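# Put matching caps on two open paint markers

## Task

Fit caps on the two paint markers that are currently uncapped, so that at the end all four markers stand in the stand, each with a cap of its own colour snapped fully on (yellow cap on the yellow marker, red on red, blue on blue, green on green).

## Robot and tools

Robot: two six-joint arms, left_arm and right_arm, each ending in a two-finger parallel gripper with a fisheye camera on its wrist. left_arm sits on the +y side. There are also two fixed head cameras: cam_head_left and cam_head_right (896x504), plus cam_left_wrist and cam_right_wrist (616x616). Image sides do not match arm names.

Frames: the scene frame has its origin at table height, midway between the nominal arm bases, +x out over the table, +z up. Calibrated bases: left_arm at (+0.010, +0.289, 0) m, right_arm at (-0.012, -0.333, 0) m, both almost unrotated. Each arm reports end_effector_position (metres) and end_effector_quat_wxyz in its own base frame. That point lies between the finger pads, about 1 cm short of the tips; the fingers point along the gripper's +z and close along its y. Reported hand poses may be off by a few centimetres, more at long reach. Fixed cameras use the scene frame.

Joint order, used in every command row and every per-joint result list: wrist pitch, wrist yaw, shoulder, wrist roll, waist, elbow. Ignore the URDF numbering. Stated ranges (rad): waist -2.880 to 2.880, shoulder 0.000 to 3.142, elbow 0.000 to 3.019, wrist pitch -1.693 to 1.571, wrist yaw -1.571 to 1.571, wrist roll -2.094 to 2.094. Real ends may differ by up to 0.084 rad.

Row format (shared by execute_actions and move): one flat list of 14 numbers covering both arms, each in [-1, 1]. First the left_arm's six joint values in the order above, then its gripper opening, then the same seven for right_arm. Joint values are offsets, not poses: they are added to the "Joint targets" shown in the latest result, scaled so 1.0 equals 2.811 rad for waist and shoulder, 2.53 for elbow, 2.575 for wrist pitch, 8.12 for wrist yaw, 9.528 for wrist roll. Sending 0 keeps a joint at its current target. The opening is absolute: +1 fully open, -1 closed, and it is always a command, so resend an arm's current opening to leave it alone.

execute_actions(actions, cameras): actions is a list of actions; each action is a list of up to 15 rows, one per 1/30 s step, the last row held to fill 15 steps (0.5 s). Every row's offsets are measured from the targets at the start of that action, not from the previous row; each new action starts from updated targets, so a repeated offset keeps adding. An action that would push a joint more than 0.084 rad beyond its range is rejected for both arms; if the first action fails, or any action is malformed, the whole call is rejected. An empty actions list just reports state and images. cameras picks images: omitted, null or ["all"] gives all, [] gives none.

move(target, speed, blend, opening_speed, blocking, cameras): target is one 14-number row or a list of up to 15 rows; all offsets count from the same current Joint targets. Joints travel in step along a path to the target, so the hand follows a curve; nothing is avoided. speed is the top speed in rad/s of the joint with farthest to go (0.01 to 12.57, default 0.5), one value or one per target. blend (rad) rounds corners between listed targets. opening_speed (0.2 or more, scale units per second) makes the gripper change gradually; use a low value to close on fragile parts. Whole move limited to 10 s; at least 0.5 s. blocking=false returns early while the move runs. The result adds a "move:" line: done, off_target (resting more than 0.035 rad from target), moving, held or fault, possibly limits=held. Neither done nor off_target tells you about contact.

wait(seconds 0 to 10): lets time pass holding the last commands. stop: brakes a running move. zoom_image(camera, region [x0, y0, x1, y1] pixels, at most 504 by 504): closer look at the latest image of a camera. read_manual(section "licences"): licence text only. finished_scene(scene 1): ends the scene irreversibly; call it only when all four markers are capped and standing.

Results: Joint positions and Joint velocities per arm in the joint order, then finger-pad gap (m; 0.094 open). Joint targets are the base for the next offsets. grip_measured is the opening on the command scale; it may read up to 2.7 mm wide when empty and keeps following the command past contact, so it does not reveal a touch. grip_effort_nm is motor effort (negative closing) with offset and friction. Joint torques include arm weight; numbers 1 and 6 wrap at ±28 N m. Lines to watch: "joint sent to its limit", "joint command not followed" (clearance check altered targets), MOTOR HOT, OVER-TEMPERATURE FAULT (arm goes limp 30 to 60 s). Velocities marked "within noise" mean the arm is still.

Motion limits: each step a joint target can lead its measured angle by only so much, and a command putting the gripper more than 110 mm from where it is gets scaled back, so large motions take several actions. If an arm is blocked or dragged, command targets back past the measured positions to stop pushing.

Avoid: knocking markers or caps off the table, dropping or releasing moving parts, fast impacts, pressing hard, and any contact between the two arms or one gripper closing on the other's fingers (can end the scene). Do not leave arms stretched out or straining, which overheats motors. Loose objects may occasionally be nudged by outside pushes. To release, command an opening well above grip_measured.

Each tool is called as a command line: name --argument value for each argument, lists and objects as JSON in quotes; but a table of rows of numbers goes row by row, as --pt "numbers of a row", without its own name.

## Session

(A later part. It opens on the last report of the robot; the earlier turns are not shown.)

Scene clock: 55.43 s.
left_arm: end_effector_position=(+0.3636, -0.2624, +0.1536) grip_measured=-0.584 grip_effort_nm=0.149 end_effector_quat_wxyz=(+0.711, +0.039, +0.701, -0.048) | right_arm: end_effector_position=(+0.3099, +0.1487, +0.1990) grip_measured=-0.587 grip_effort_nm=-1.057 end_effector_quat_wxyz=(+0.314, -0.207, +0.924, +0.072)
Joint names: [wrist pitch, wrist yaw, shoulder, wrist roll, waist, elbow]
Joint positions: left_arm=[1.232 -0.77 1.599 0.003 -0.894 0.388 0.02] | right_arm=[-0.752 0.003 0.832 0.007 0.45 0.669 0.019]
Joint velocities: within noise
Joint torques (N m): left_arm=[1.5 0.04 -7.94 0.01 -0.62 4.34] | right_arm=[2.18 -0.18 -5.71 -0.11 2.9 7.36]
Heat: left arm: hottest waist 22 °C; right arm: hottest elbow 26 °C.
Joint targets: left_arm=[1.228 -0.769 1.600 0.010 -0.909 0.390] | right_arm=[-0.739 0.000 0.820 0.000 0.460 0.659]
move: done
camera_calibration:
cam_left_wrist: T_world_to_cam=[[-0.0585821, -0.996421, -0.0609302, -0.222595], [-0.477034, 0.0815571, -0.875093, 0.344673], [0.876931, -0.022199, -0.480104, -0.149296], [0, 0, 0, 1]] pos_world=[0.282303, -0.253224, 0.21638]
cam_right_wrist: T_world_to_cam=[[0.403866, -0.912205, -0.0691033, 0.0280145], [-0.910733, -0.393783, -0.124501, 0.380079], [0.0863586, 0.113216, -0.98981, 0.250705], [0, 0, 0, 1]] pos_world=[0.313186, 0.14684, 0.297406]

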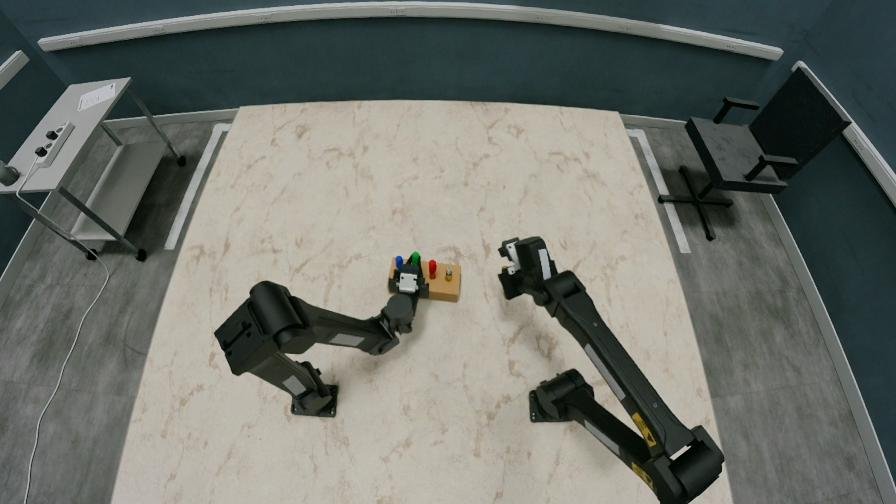

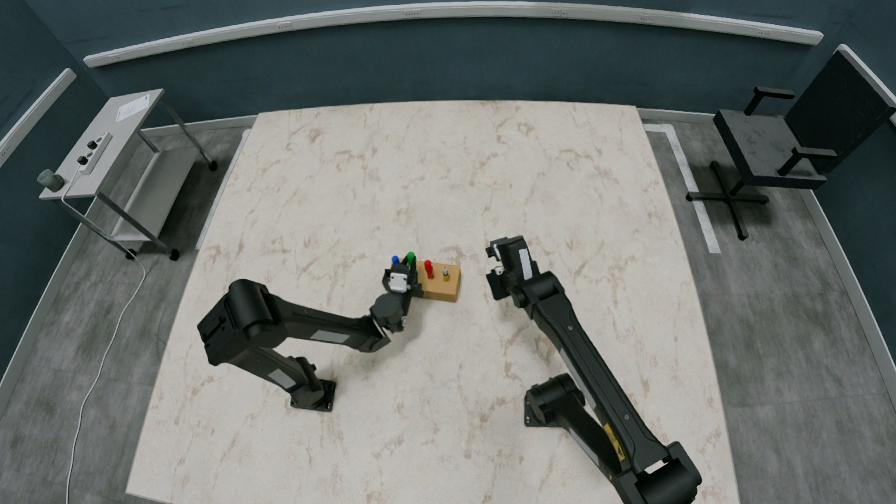

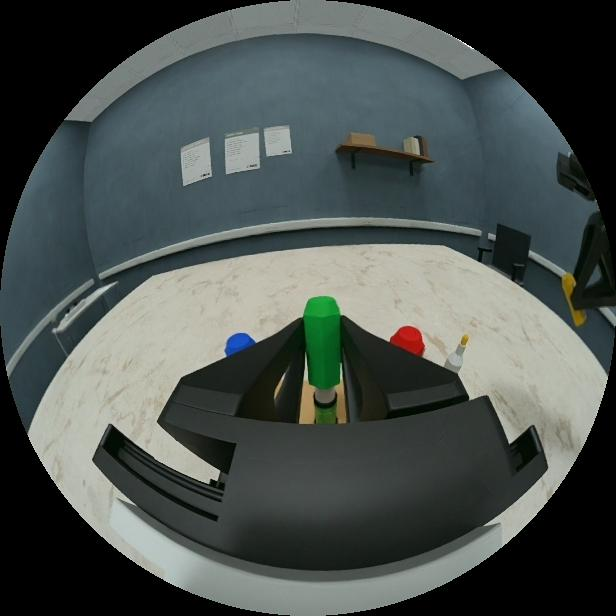

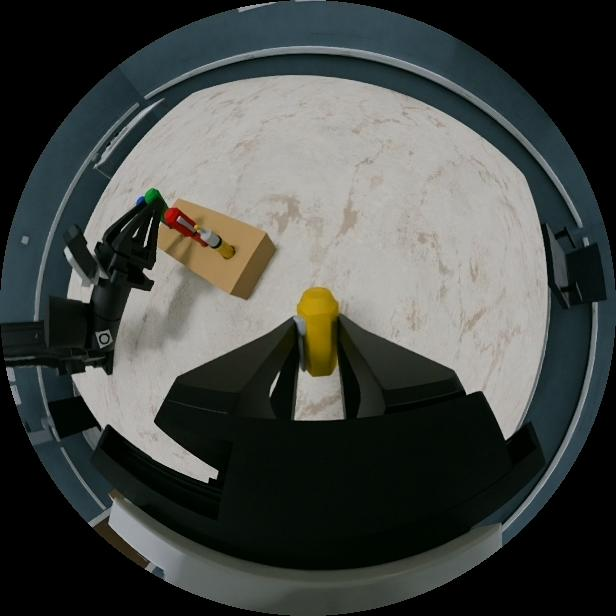

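move --target '[0, 0, 0, 0, 0, 0, -0.56, 0, 0, 0, 0, 0, 0, -0.8]' --opening_speed 0.2 --cameras '["cam_left_wrist", "cam_right_wrist"]'

zoom_image --camera "cam_left_wrist" --region '[270, 270, 390, 430]'

zoom_image --camera "cam_right_wrist" --region '[130, 180, 180, 235]'

Scene clock: 62.13 s.
left_arm: end_effector_position=(+0.3636, -0.2624, +0.1536) grip_measured=-0.563 grip_effort_nm=0.144 end_effector_quat_wxyz=(+0.711, +0.039, +0.701, -0.048) | right_arm: end_effector_position=(+0.3099, +0.1487, +0.1990) grip_measured=-0.587 grip_effort_nm=-1.053 end_effector_quat_wxyz=(+0.314, -0.207, +0.924, +0.072)
Joint names: [wrist pitch, wrist yaw, shoulder, wrist roll, waist, elbow]
Joint positions: left_arm=[1.232 -0.77 1.599 0.003 -0.894 0.388 0.021] | right_arm=[-0.752 0.003 0.832 0.007 0.45 0.669 0.019]
Joint velocities: within noise
Joint torques (N m): left_arm=[1.5 0.05 -8 0 -0.56 4.36] | right_arm=[2.21 -0.18 -5.66 -0.11 2.9 7.38]
Heat: left arm: hottest waist 22 °C; right arm: hottest elbow 27 °C.
Joint targets: left_arm=[1.228 -0.769 1.600 0.010 -0.909 0.390] | right_arm=[-0.739 0.000 0.820 0.000 0.460 0.659]
move: done
camera_calibration:
cam_left_wrist: T_world_to_cam=[[-0.0585821, -0.996421, -0.0609302, -0.222595], [-0.477034, 0.0815571, -0.875093, 0.344673], [0.876931, -0.022199, -0.480104, -0.149296], [0, 0, 0, 1]] pos_world=[0.282303, -0.253224, 0.21638]
cam_right_wrist: T_world_to_cam=[[0.403866, -0.912205, -0.0691033, 0.0280145], [-0.910733, -0.393783, -0.124501, 0.380079], [0.0863586, 0.113216, -0.98981, 0.250705], [0, 0, 0, 1]] pos_world=[0.313186, 0.14684, 0.297406]
Images, in order (width x height): cam_left_wrist 616x616, cam_right_wrist 616x616.

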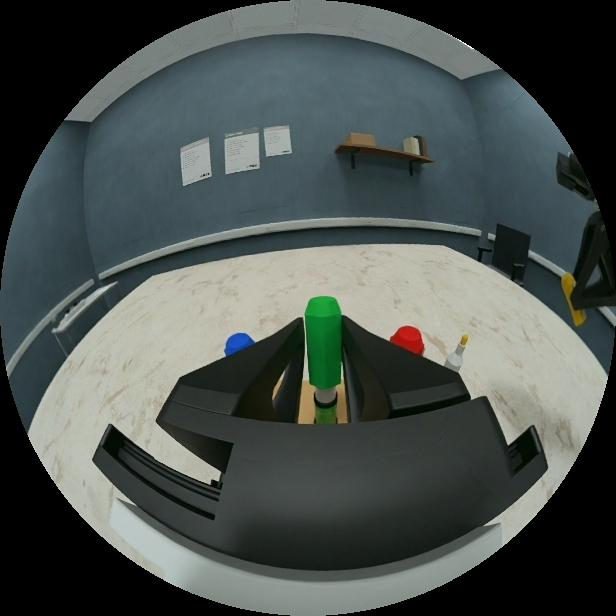

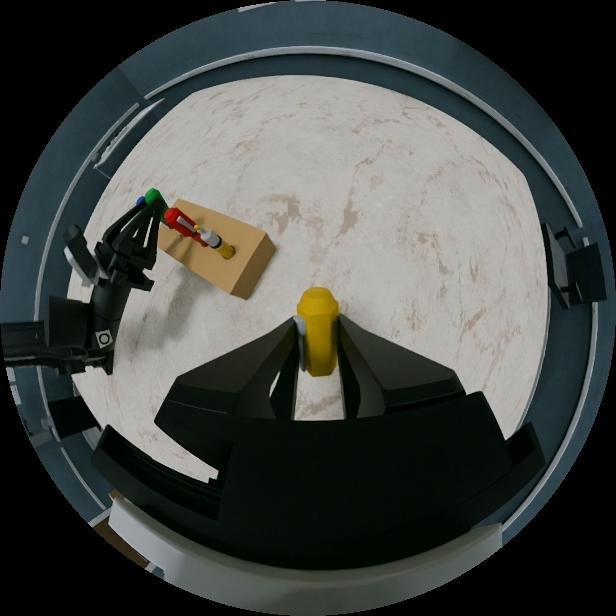

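Scaled by 3.150 from the camera's 616x616 image, which has a finer 880x880 frame.

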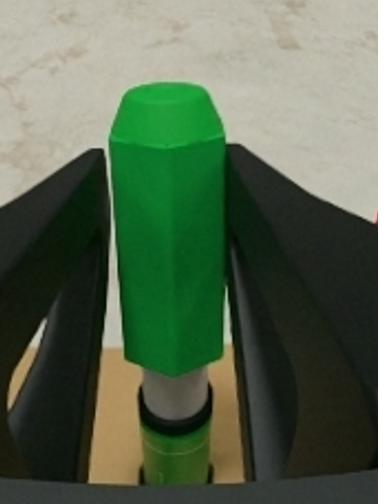

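Scaled by 9.164 from the camera's 616x616 image, which has a finer 880x880 frame.

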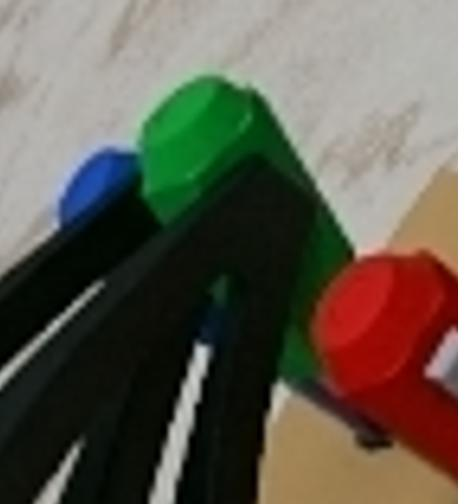

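move --target '[-0.02353, 0, -0.02191, 0, 0, 0, -0.545, 0, 0, 0, 0, 0, 0, -0.8]' --opening_speed 0.2 --speed 0.06 --cameras '["cam_left_wrist", "cam_right_wrist"]'

zoom_image --camera "cam_left_wrist" --region '[270, 270, 390, 430]'

zoom_image --camera "cam_right_wrist" --region '[130, 180, 180, 235]'

Scene clock: 65.03 s.
left_arm: end_effector_position=(+0.3629, -0.2617, +0.1599) grip_measured=-0.548 grip_effort_nm=0.144 end_effector_quat_wxyz=(+0.707, +0.043, +0.704, -0.044) | right_arm: end_effector_position=(+0.3099, +0.1487, +0.1990) grip_measured=-0.587 grip_effort_nm=-1.057 end_effector_quat_wxyz=(+0.314, -0.207, +0.924, +0.072)
Joint names: [wrist pitch, wrist yaw, shoulder, wrist roll, waist, elbow]
Joint positions: left_arm=[1.173 -0.77 1.555 0.003 -0.894 0.388 0.021] | right_arm=[-0.752 0.003 0.832 0.007 0.45 0.669 0.019]
Joint velocities: within noise
Joint torques (N m): left_arm=[1.48 0.04 -9 0.01 -0.62 4.68] | right_arm=[2.19 -0.18 -5.71 -0.11 3.02 7.36]
Heat: left arm: hottest waist 22 °C; right arm: hottest elbow 27 °C.
Joint targets: left_arm=[1.167 -0.769 1.539 0.010 -0.909 0.390] | right_arm=[-0.739 0.000 0.820 0.000 0.460 0.659]
move: done
camera_calibration:
cam_left_wrist: T_world_to_cam=[[-0.0592121, -0.995632, -0.07218, -0.219281], [-0.485326, 0.0918983, -0.869491, 0.354614], [0.872326, -0.0164536, -0.488647, -0.141224], [0, 0, 0, 1]] pos_world=[0.282313, -0.253235, 0.223497]
cam_right_wrist: T_world_to_cam=[[0.403866, -0.912205, -0.0691033, 0.0280145], [-0.910733, -0.393783, -0.124501, 0.380079], [0.0863586, 0.113216, -0.98981, 0.250705], [0, 0, 0, 1]] pos_world=[0.313186, 0.14684, 0.297406]
Images, in order (width x height): cam_left_wrist 616x616, cam_right_wrist 616x616.

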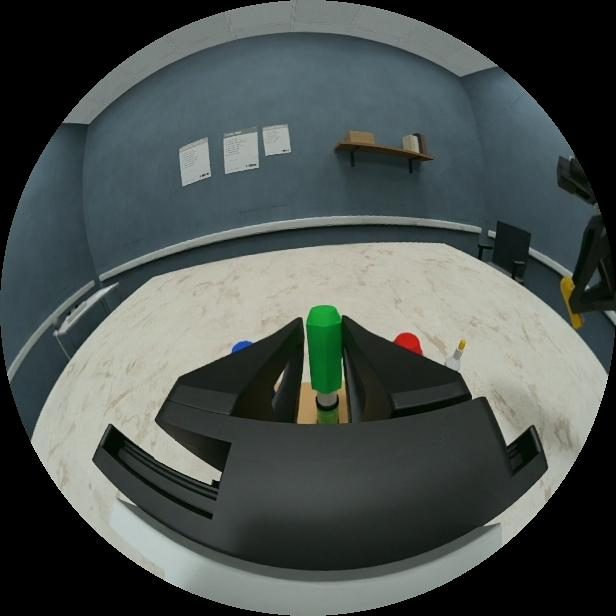

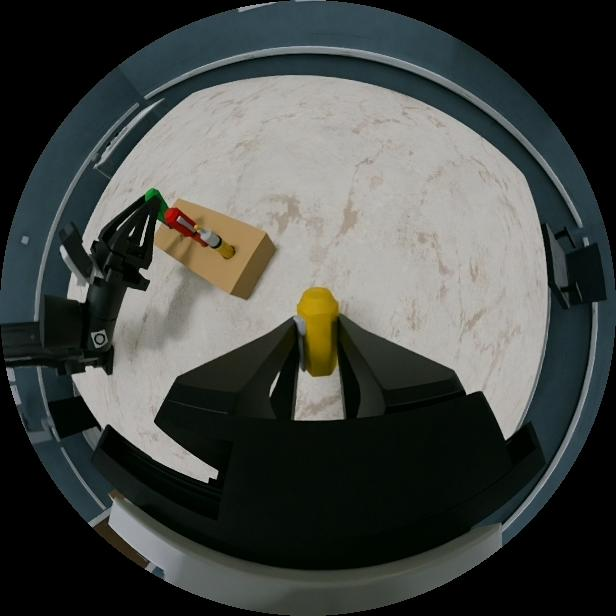

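Scaled by 3.150 from the camera's 616x616 image, which has a finer 880x880 frame.

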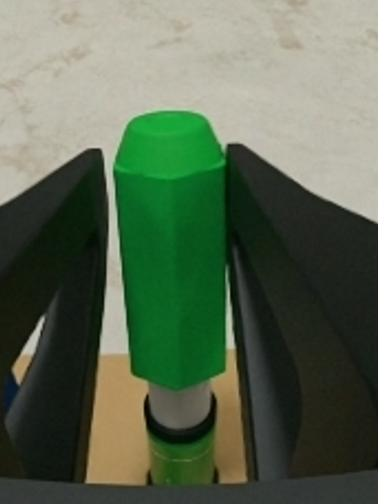

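Scaled by 9.164 from the camera's 616x616 image, which has a finer 880x880 frame.

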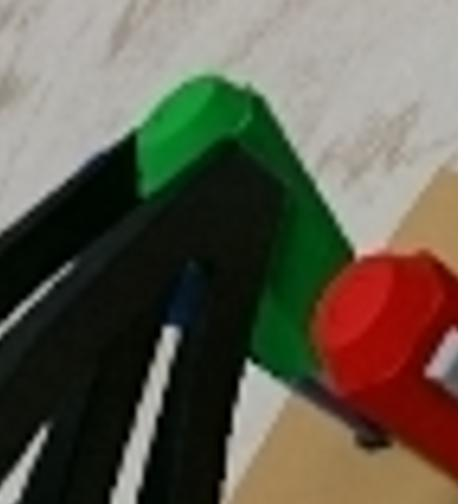

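move --target '[0, 0, 0, 0, 0, 0, -0.62, 0, 0, 0, 0, 0, 0, -0.8]' --opening_speed 0.2 --cameras '["cam_left_wrist"]'

zoom_image --camera "cam_left_wrist" --region '[270, 270, 390, 430]'

Scene clock: 66.23 s.
left_arm: end_effector_position=(+0.3629, -0.2617, +0.1598) grip_measured=-0.610 grip_effort_nm=-0.476 end_effector_quat_wxyz=(+0.707, +0.044, +0.704, -0.044) | right_arm: end_effector_position=(+0.3099, +0.1487, +0.1990) grip_measured=-0.587 grip_effort_nm=-1.057 end_effector_quat_wxyz=(+0.314, -0.207, +0.924, +0.072)
Joint names: [wrist pitch, wrist yaw, shoulder, wrist roll, waist, elbow]
Joint positions: left_arm=[1.172 -0.77 1.555 0.003 -0.894 0.388 0.018] | right_arm=[-0.752 0.003 0.832 0.007 0.45 0.669 0.019]
Joint velocities: within noise
Joint torques (N m): left_arm=[1.47 0.04 -9 0.01 -0.62 4.7] | right_arm=[2.19 -0.18 -5.77 -0.11 2.96 7.36]
Heat: left arm: hottest waist 22 °C; right arm: hottest elbow 27 °C.
Joint targets: left_arm=[1.168 -0.769 1.539 0.010 -0.909 0.390] | right_arm=[-0.739 0.000 0.820 0.000 0.460 0.659]
move: done
camera_calibration:
cam_left_wrist: T_world_to_cam=[[-0.0592028, -0.995609, -0.0725149, -0.219203], [-0.485562, 0.0921907, -0.869327, 0.354719], [0.872195, -0.0162561, -0.488888, -0.141083], [0, 0, 0, 1]] pos_world=[0.282313, -0.253236, 0.223498]
Images, in order (width x height): cam_left_wrist 616x616.

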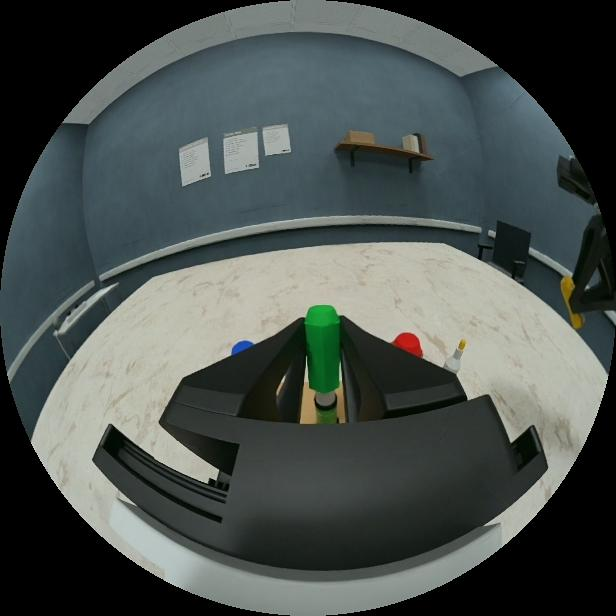

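Scaled by 3.150 from the camera's 616x616 image, which has a finer 880x880 frame.

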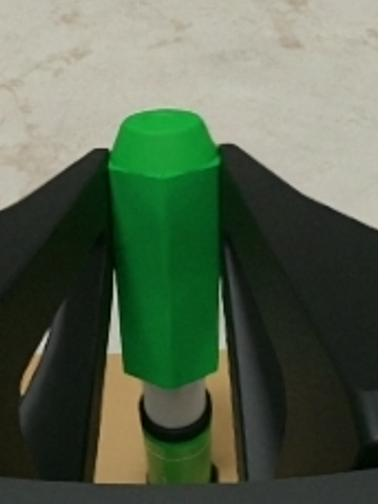

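move --target '[0, 0, 0, 0, 0, 0, -0.613, 0, 0, 0, 0, 0, 0, -0.8]' --opening_speed 0.2 --cameras '[]'

Scene clock: 66.87 s.
left_arm: end_effector_position=(+0.3629, -0.2617, +0.1598) grip_measured=-0.610 grip_effort_nm=-0.178 end_effector_quat_wxyz=(+0.707, +0.044, +0.704, -0.044) | right_arm: end_effector_position=(+0.3099, +0.1487, +0.1990) grip_measured=-0.587 grip_effort_nm=-1.057 end_effector_quat_wxyz=(+0.314, -0.207, +0.924, +0.072)
Joint names: [wrist pitch, wrist yaw, shoulder, wrist roll, waist, elbow]
Joint positions: left_arm=[1.172 -0.77 1.555 0.003 -0.894 0.388 0.018] | right_arm=[-0.752 0.003 0.832 0.007 0.45 0.669 0.019]
Joint velocities: within noise
Joint torques (N m): left_arm=[1.47 0.04 -9 0 -0.62 4.68] | right_arm=[2.19 -0.19 -5.66 -0.11 2.96 7.35]
Heat: left arm: hottest waist 22 °C; right arm: hottest elbow 27 °C.
Joint targets: left_arm=[1.168 -0.769 1.539 0.010 -0.909 0.390] | right_arm=[-0.739 0.000 0.820 0.000 0.460 0.659]
move: done
No camera images: "cameras" was empty.

move --target '[0, -0.0013, -0.00196, 0, -0.0030, -0.0030, -0.613, 0, 0, 0, 0, 0, 0, -0.8]' --speed 0.015 --cameras '["cam_left_wrist", "cam_right_wrist"]'

zoom_image --camera "cam_left_wrist" --region '[270, 270, 390, 430]'

zoom_image --camera "cam_right_wrist" --region '[130, 180, 180, 235]'

Scene clock: 68.30 s.
left_arm: end_effector_position=(+0.3604, -0.2621, +0.1605) grip_measured=-0.610 grip_effort_nm=-0.178 end_effector_quat_wxyz=(+0.707, +0.044, +0.704, -0.045) | right_arm: end_effector_position=(+0.3099, +0.1487, +0.1990) grip_measured=-0.587 grip_effort_nm=-1.057 end_effector_quat_wxyz=(+0.314, -0.207, +0.924, +0.072)
Joint names: [wrist pitch, wrist yaw, shoulder, wrist roll, waist, elbow]
Joint positions: left_arm=[1.172 -0.776 1.55 0.003 -0.901 0.384 0.018] | right_arm=[-0.752 0.003 0.832 0.007 0.45 0.669 0.019]
Joint velocities: within noise
Joint torques (N m): left_arm=[1.47 -0.17 -9.05 0 -0.73 4.4] | right_arm=[2.19 -0.19 -5.71 -0.11 2.9 7.36]
Heat: left arm: hottest waist 22 °C; right arm: hottest elbow 27 °C.
Joint targets: left_arm=[1.168 -0.780 1.533 0.010 -0.917 0.383] | right_arm=[-0.739 0.000 0.820 0.000 0.460 0.659]
move: done
camera_calibration:
cam_left_wrist: T_world_to_cam=[[-0.0603063, -0.995611, -0.0715686, -0.219509], [-0.484833, 0.0918898, -0.869766, 0.353872], [0.872525, -0.0177535, -0.488247, -0.139231], [0, 0, 0, 1]] pos_world=[0.279814, -0.253535, 0.224096]
cam_right_wrist: T_world_to_cam=[[0.403866, -0.912205, -0.0691033, 0.0280145], [-0.910733, -0.393783, -0.124501, 0.380079], [0.0863586, 0.113216, -0.98981, 0.250705], [0, 0, 0, 1]] pos_world=[0.313186, 0.14684, 0.297406]
Images, in order (width x height): cam_left_wrist 616x616, cam_right_wrist 616x616.

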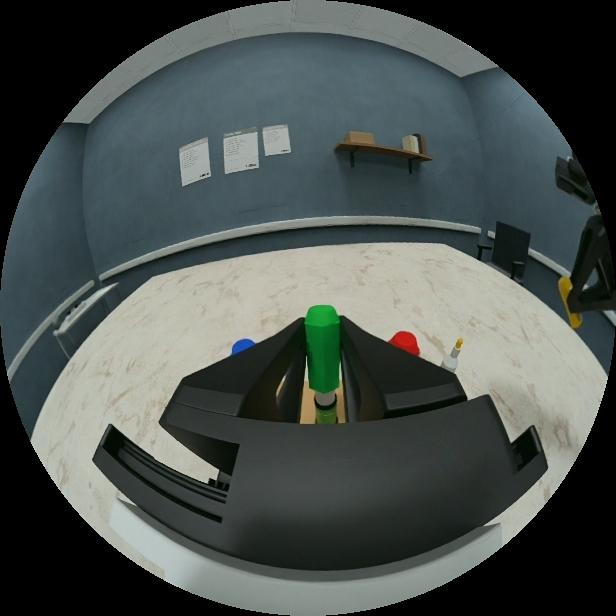

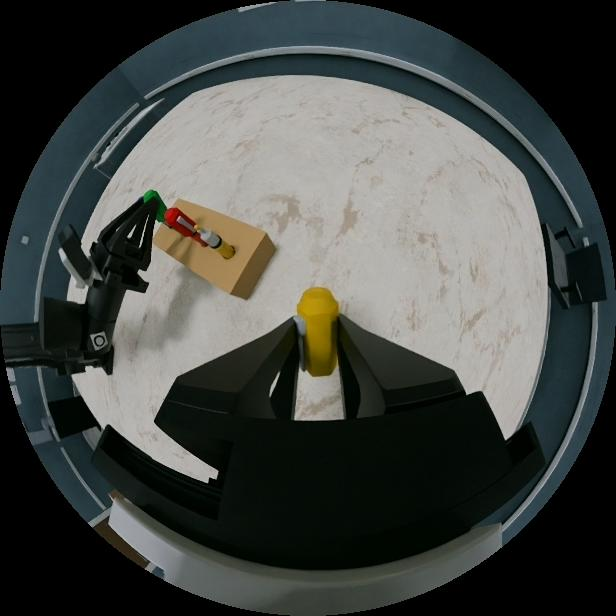

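Scaled by 3.150 from the camera's 616x616 image, which has a finer 880x880 frame.

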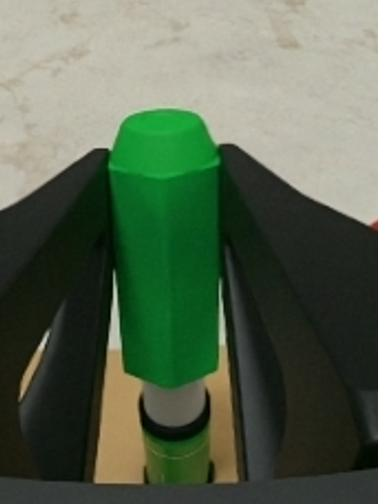

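Scaled by 9.164 from the camera's 616x616 image, which has a finer 880x880 frame.

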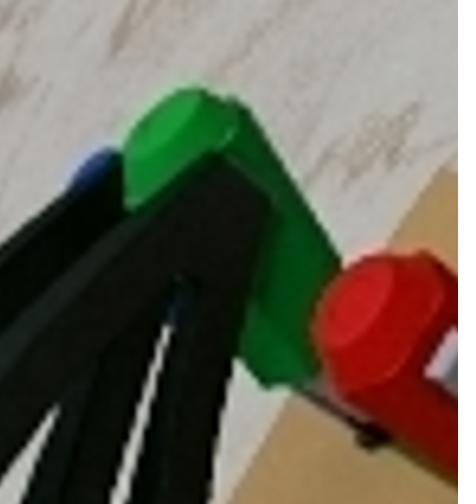

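move --target '[0, -0.0013, -0.00196, 0, -0.0030, -0.0030, -0.613, 0, 0, 0, 0, 0, 0, -0.8]' --speed 0.015 --cameras '["cam_left_wrist", "cam_right_wrist"]'

zoom_image --camera "cam_left_wrist" --region '[270, 270, 390, 430]'

zoom_image --camera "cam_right_wrist" --region '[130, 180, 180, 235]'

Scene clock: 69.43 s.
left_arm: end_effector_position=(+0.3578, -0.2617, +0.1603) grip_measured=-0.610 grip_effort_nm=-0.173 end_effector_quat_wxyz=(+0.707, +0.043, +0.704, -0.044) | right_arm: end_effector_position=(+0.3099, +0.1487, +0.1990) grip_measured=-0.587 grip_effort_nm=-1.057 end_effector_quat_wxyz=(+0.314, -0.207, +0.924, +0.072)
Joint names: [wrist pitch, wrist yaw, shoulder, wrist roll, waist, elbow]
Joint positions: left_arm=[1.172 -0.785 1.547 0.003 -0.908 0.38 0.018] | right_arm=[-0.752 0.003 0.832 0.007 0.45 0.669 0.019]
Joint velocities: within noise
Joint torques (N m): left_arm=[1.47 -0.22 -9 0 -0.73 4.12] | right_arm=[2.21 -0.19 -5.71 -0.11 2.96 7.36]
Heat: left arm: hottest waist 22 °C; right arm: hottest elbow 27 °C.
Joint targets: left_arm=[1.168 -0.790 1.528 0.010 -0.926 0.375] | right_arm=[-0.739 0.000 0.820 0.000 0.460 0.659]
move: done
camera_calibration:
cam_left_wrist: T_world_to_cam=[[-0.058134, -0.995678, -0.0724308, -0.219907], [-0.485743, 0.0915974, -0.869289, 0.352529], [0.872166, -0.0153525, -0.488969, -0.136049], [0, 0, 0, 1]] pos_world=[0.277111, -0.253336, 0.223998]
cam_right_wrist: T_world_to_cam=[[0.403866, -0.912205, -0.0691033, 0.0280145], [-0.910733, -0.393783, -0.124501, 0.380079], [0.0863586, 0.113216, -0.98981, 0.250705], [0, 0, 0, 1]] pos_world=[0.313186, 0.14684, 0.297406]
Images, in order (width x height): cam_left_wrist 616x616, cam_right_wrist 616x616.

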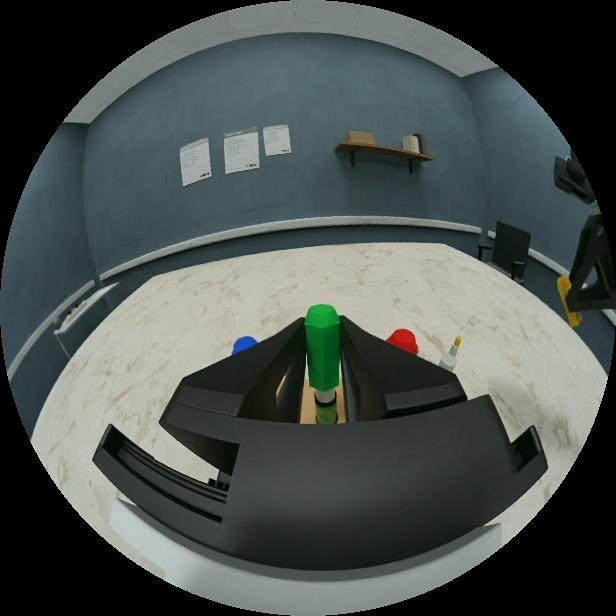

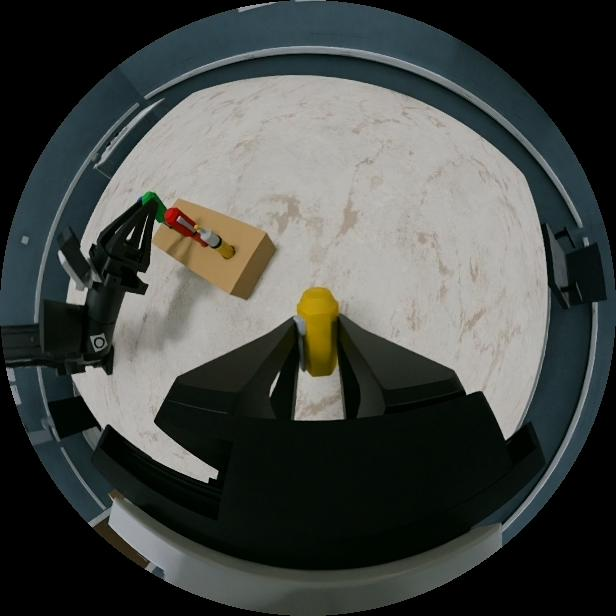

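Scaled by 3.150 from the camera's 616x616 image, which has a finer 880x880 frame.

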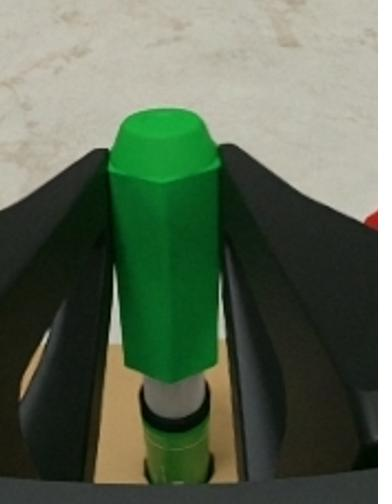

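Scaled by 9.164 from the camera's 616x616 image, which has a finer 880x880 frame.

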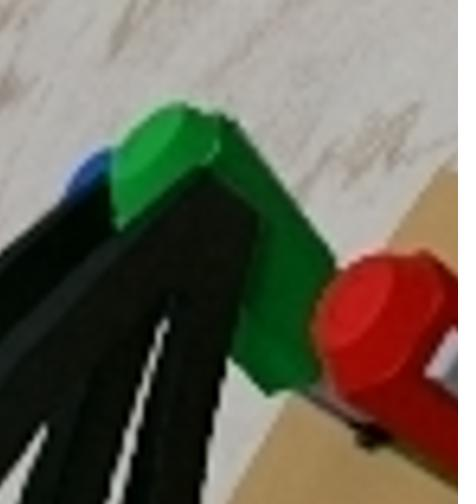

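move --target '[0, -0.0013, -0.00196, 0, -0.0030, -0.0030, -0.613, 0, 0, 0, 0, 0, 0, -0.8]' --speed 0.015 --cameras '["cam_left_wrist", "cam_right_wrist"]'

zoom_image --camera "cam_left_wrist" --region '[270, 270, 390, 430]'

zoom_image --camera "cam_right_wrist" --region '[130, 180, 180, 235]'

Scene clock: 70.53 s.
left_arm: end_effector_position=(+0.3539, -0.2611, +0.1601) grip_measured=-0.610 grip_effort_nm=-0.178 end_effector_quat_wxyz=(+0.707, +0.043, +0.705, -0.043) | right_arm: end_effector_position=(+0.3099, +0.1487, +0.1990) grip_measured=-0.587 grip_effort_nm=-1.062 end_effector_quat_wxyz=(+0.314, -0.207, +0.924, +0.072)
Joint names: [wrist pitch, wrist yaw, shoulder, wrist roll, waist, elbow]
Joint positions: left_arm=[1.172 -0.795 1.541 0.003 -0.917 0.372 0.018] | right_arm=[-0.752 0.003 0.832 0.007 0.45 0.669 0.019]
Joint velocities: within noise
Joint torques (N m): left_arm=[1.46 -0.25 -9 0 -0.79 4.1] | right_arm=[2.19 -0.19 -5.71 -0.11 2.96 7.36]
Heat: left arm: hottest waist 22 °C; right arm: hottest elbow 27 °C.
Joint targets: left_arm=[1.168 -0.801 1.522 0.010 -0.934 0.368] | right_arm=[-0.739 0.000 0.820 0.000 0.460 0.659]
move: done
camera_calibration:
cam_left_wrist: T_world_to_cam=[[-0.0573694, -0.995641, -0.0735409, -0.219689], [-0.48659, 0.092206, -0.868751, 0.350826], [0.871745, -0.0140554, -0.489759, -0.132156], [0, 0, 0, 1]] pos_world=[0.273311, -0.252937, 0.223899]
cam_right_wrist: T_world_to_cam=[[0.403866, -0.912205, -0.0691033, 0.0280145], [-0.910733, -0.393783, -0.124501, 0.380079], [0.0863586, 0.113216, -0.98981, 0.250705], [0, 0, 0, 1]] pos_world=[0.313186, 0.14684, 0.297406]
Images, in order (width x height): cam_left_wrist 616x616, cam_right_wrist 616x616.

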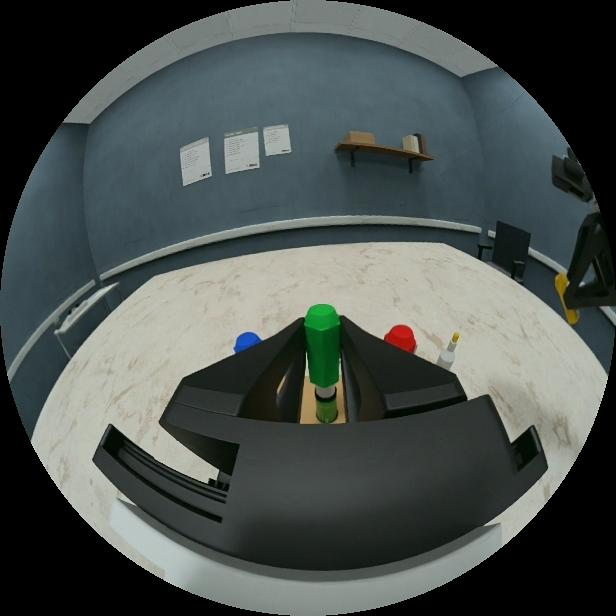

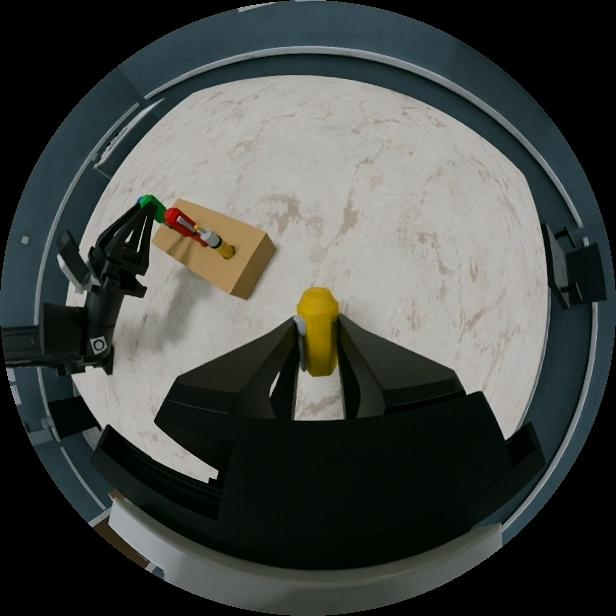

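Scaled by 3.150 from the camera's 616x616 image, which has a finer 880x880 frame.

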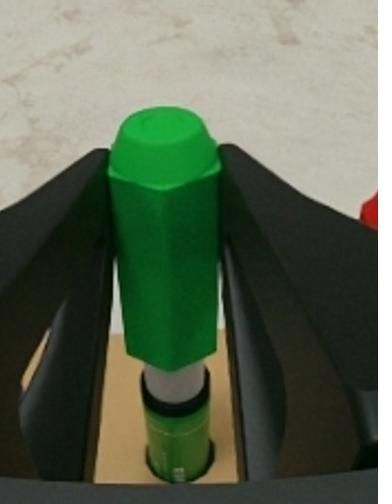

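Scaled by 9.164 from the camera's 616x616 image, which has a finer 880x880 frame.

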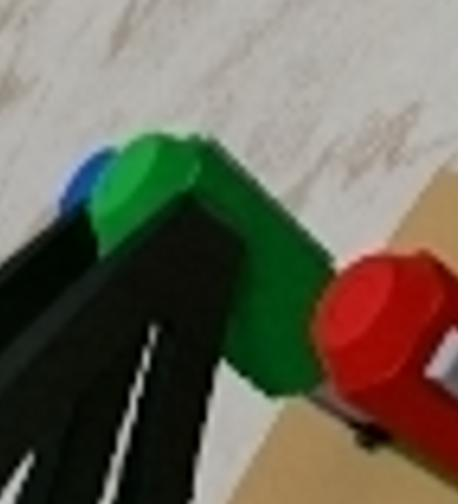

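zoom_image --camera "cam_left_wrist" --region '[290, 290, 360, 350]'

zoom_image --camera "cam_left_wrist" --region '[290, 360, 360, 425]'

Scaled by 7.200 from the camera's 616x616 image, which has a finer 880x880 frame.

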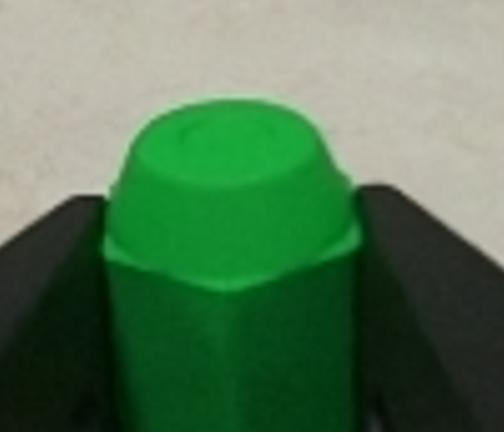

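Scaled by 7.200 from the camera's 616x616 image, which has a finer 880x880 frame.

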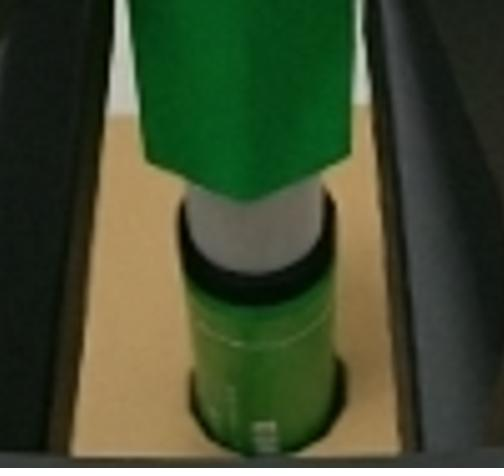

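move --target '[0, -0.0008, -0.0012, 0, -0.0018, -0.0018, -0.613, 0, 0, 0, 0, 0, 0, -0.8]' --speed 0.015 --cameras '["cam_left_wrist", "cam_right_wrist"]'

zoom_image --camera "cam_left_wrist" --region '[290, 290, 360, 350]'

zoom_image --camera "cam_left_wrist" --region '[290, 360, 360, 425]'

zoom_image --camera "cam_right_wrist" --region '[130, 180, 180, 235]'

Scene clock: 72.37 s.
left_arm: end_effector_position=(+0.3517, -0.2608, +0.1598) grip_measured=-0.610 grip_effort_nm=-0.178 end_effector_quat_wxyz=(+0.706, +0.043, +0.705, -0.043) | right_arm: end_effector_position=(+0.3099, +0.1487, +0.1990) grip_measured=-0.587 grip_effort_nm=-1.057 end_effector_quat_wxyz=(+0.314, -0.207, +0.924, +0.072)
Joint names: [wrist pitch, wrist yaw, shoulder, wrist roll, waist, elbow]
Joint positions: left_arm=[1.172 -0.801 1.538 0.003 -0.923 0.368 0.018] | right_arm=[-0.752 0.003 0.832 0.007 0.45 0.669 0.019]
Joint velocities: within noise
Joint torques (N m): left_arm=[1.46 -0.28 -9 0 -0.73 4.04] | right_arm=[2.21 -0.19 -5.71 -0.11 2.96 7.36]
Heat: left arm: hottest waist 22 °C; right arm: hottest elbow 27 °C.
Joint targets: left_arm=[1.168 -0.807 1.519 0.010 -0.939 0.363] | right_arm=[-0.739 0.000 0.820 0.000 0.460 0.659]
move: done
camera_calibration:
cam_left_wrist: T_world_to_cam=[[-0.0570281, -0.995595, -0.0744168, -0.219412], [-0.487247, 0.092813, -0.868318, 0.349838], [0.8714, -0.0132592, -0.490393, -0.129982], [0, 0, 0, 1]] pos_world=[0.271212, -0.252638, 0.223701]
cam_right_wrist: T_world_to_cam=[[0.403866, -0.912205, -0.0691033, 0.0280145], [-0.910733, -0.393783, -0.124501, 0.380079], [0.0863586, 0.113216, -0.98981, 0.250705], [0, 0, 0, 1]] pos_world=[0.313186, 0.14684, 0.297406]
Images, in order (width x height): cam_left_wrist 616x616, cam_right_wrist 616x616.

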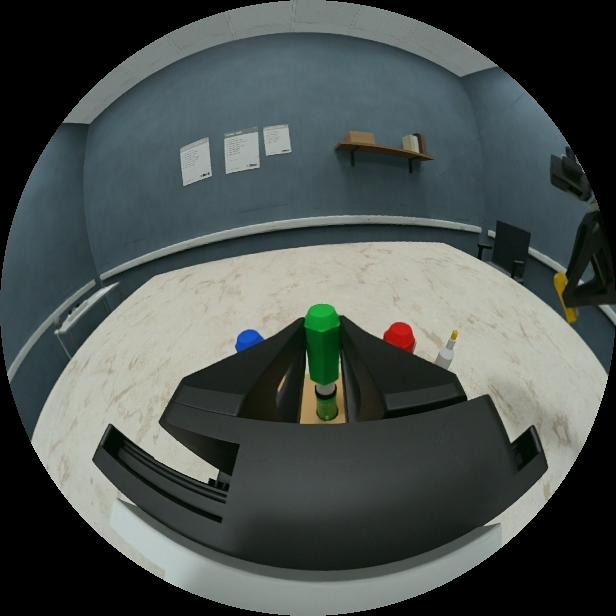

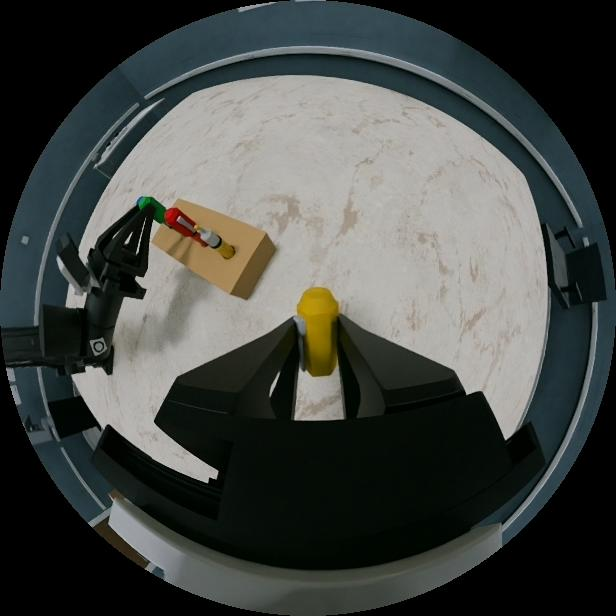

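Scaled by 7.200 from the camera's 616x616 image, which has a finer 880x880 frame.

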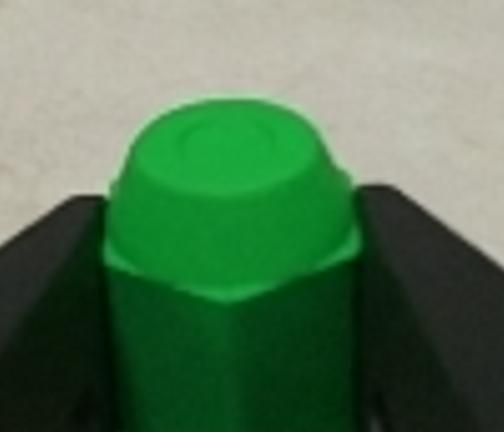

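Scaled by 7.200 from the camera's 616x616 image, which has a finer 880x880 frame.

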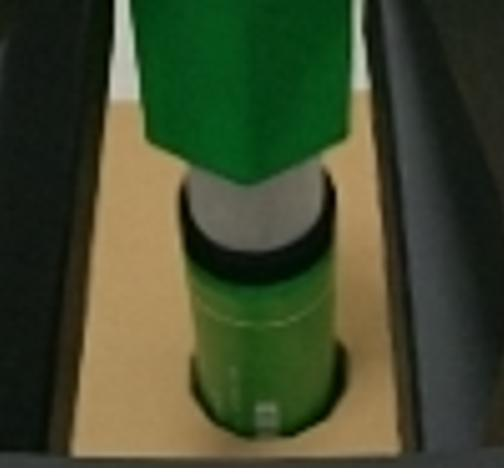

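Scaled by 9.164 from the camera's 616x616 image, which has a finer 880x880 frame.

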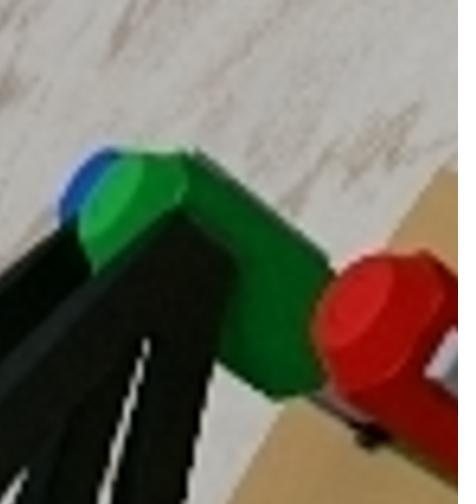

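zoom_image --camera "cam_left_wrist" --region '[225, 320, 275, 360]'

zoom_image --camera "cam_left_wrist" --region '[375, 315, 425, 355]'

Scaled by 10.080 from the camera's 616x616 image, which has a finer 880x880 frame.

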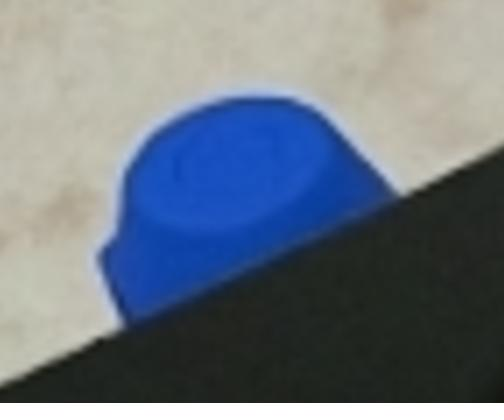

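Scaled by 10.080 from the camera's 616x616 image, which has a finer 880x880 frame.

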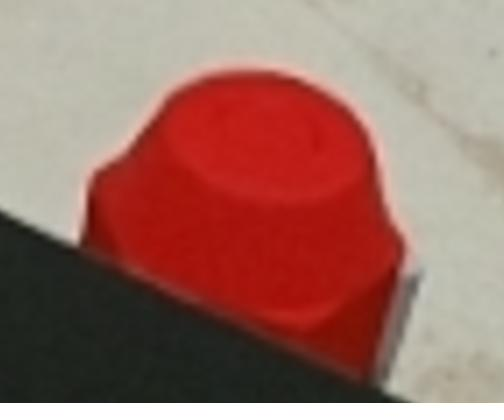

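move --target '[0, 0.0012, 0.0018, 0, 0.0085, 0.0087, -0.613, 0, 0, 0, 0, 0, 0, -0.8]' --speed 0.03 --cameras '[]'

Scene clock: 74.57 s.
left_arm: end_effector_position=(+0.3515, -0.2612, +0.1597) grip_measured=-0.610 grip_effort_nm=-0.178 end_effector_quat_wxyz=(+0.706, +0.045, +0.705, -0.043) | right_arm: end_effector_position=(+0.3099, +0.1487, +0.1990) grip_measured=-0.587 grip_effort_nm=-1.057 end_effector_quat_wxyz=(+0.314, -0.207, +0.924, +0.072)
Joint names: [wrist pitch, wrist yaw, shoulder, wrist roll, waist, elbow]
Joint positions: left_arm=[1.172 -0.799 1.538 0.003 -0.923 0.368 0.018] | right_arm=[-0.752 0.003 0.832 0.007 0.45 0.669 0.019]
Joint velocities: within noise
Joint torques (N m): left_arm=[1.46 0.04 -8.59 0 1.14 5.79] | right_arm=[2.19 -0.18 -5.77 -0.11 2.9 7.35]
Heat: left arm: hottest waist 22 °C; right arm: hottest elbow 27 °C.
Joint targets: left_arm=[1.168 -0.798 1.524 0.010 -0.916 0.385] | right_arm=[-0.739 0.000 0.820 0.000 0.460 0.659]
move: done
No camera images: "cameras" was empty.

move --target '[0, 0.0004, 0.0018, 0, 0.0032, 0.0055, -0.613, 0, 0, 0, 0, 0, 0, -0.8]' --speed 0.03 --cameras '[]'

Scene clock: 75.37 s.
left_arm: end_effector_position=(+0.3526, -0.2607, +0.1600) grip_measured=-0.610 grip_effort_nm=-0.178 end_effector_quat_wxyz=(+0.706, +0.044, +0.705, -0.043) | right_arm: end_effector_position=(+0.3099, +0.1487, +0.1990) grip_measured=-0.587 grip_effort_nm=-1.062 end_effector_quat_wxyz=(+0.314, -0.207, +0.924, +0.072)
Joint names: [wrist pitch, wrist yaw, shoulder, wrist roll, waist, elbow]
Joint positions: left_arm=[1.171 -0.797 1.538 0.003 -0.92 0.369 0.018] | right_arm=[-0.752 0.003 0.832 0.007 0.45 0.669 0.019]
Joint velocities: within noise
Joint torques (N m): left_arm=[1.5 0.08 -8.23 0 1.61 6.8] | right_arm=[2.21 -0.19 -5.71 -0.11 2.9 7.36]
Heat: left arm: hottest waist 22 °C; right arm: hottest elbow 27 °C.
Joint targets: left_arm=[1.167 -0.795 1.529 0.010 -0.906 0.399] | right_arm=[-0.739 0.000 0.820 0.000 0.460 0.659]
move: done
No camera images: "cameras" was empty.


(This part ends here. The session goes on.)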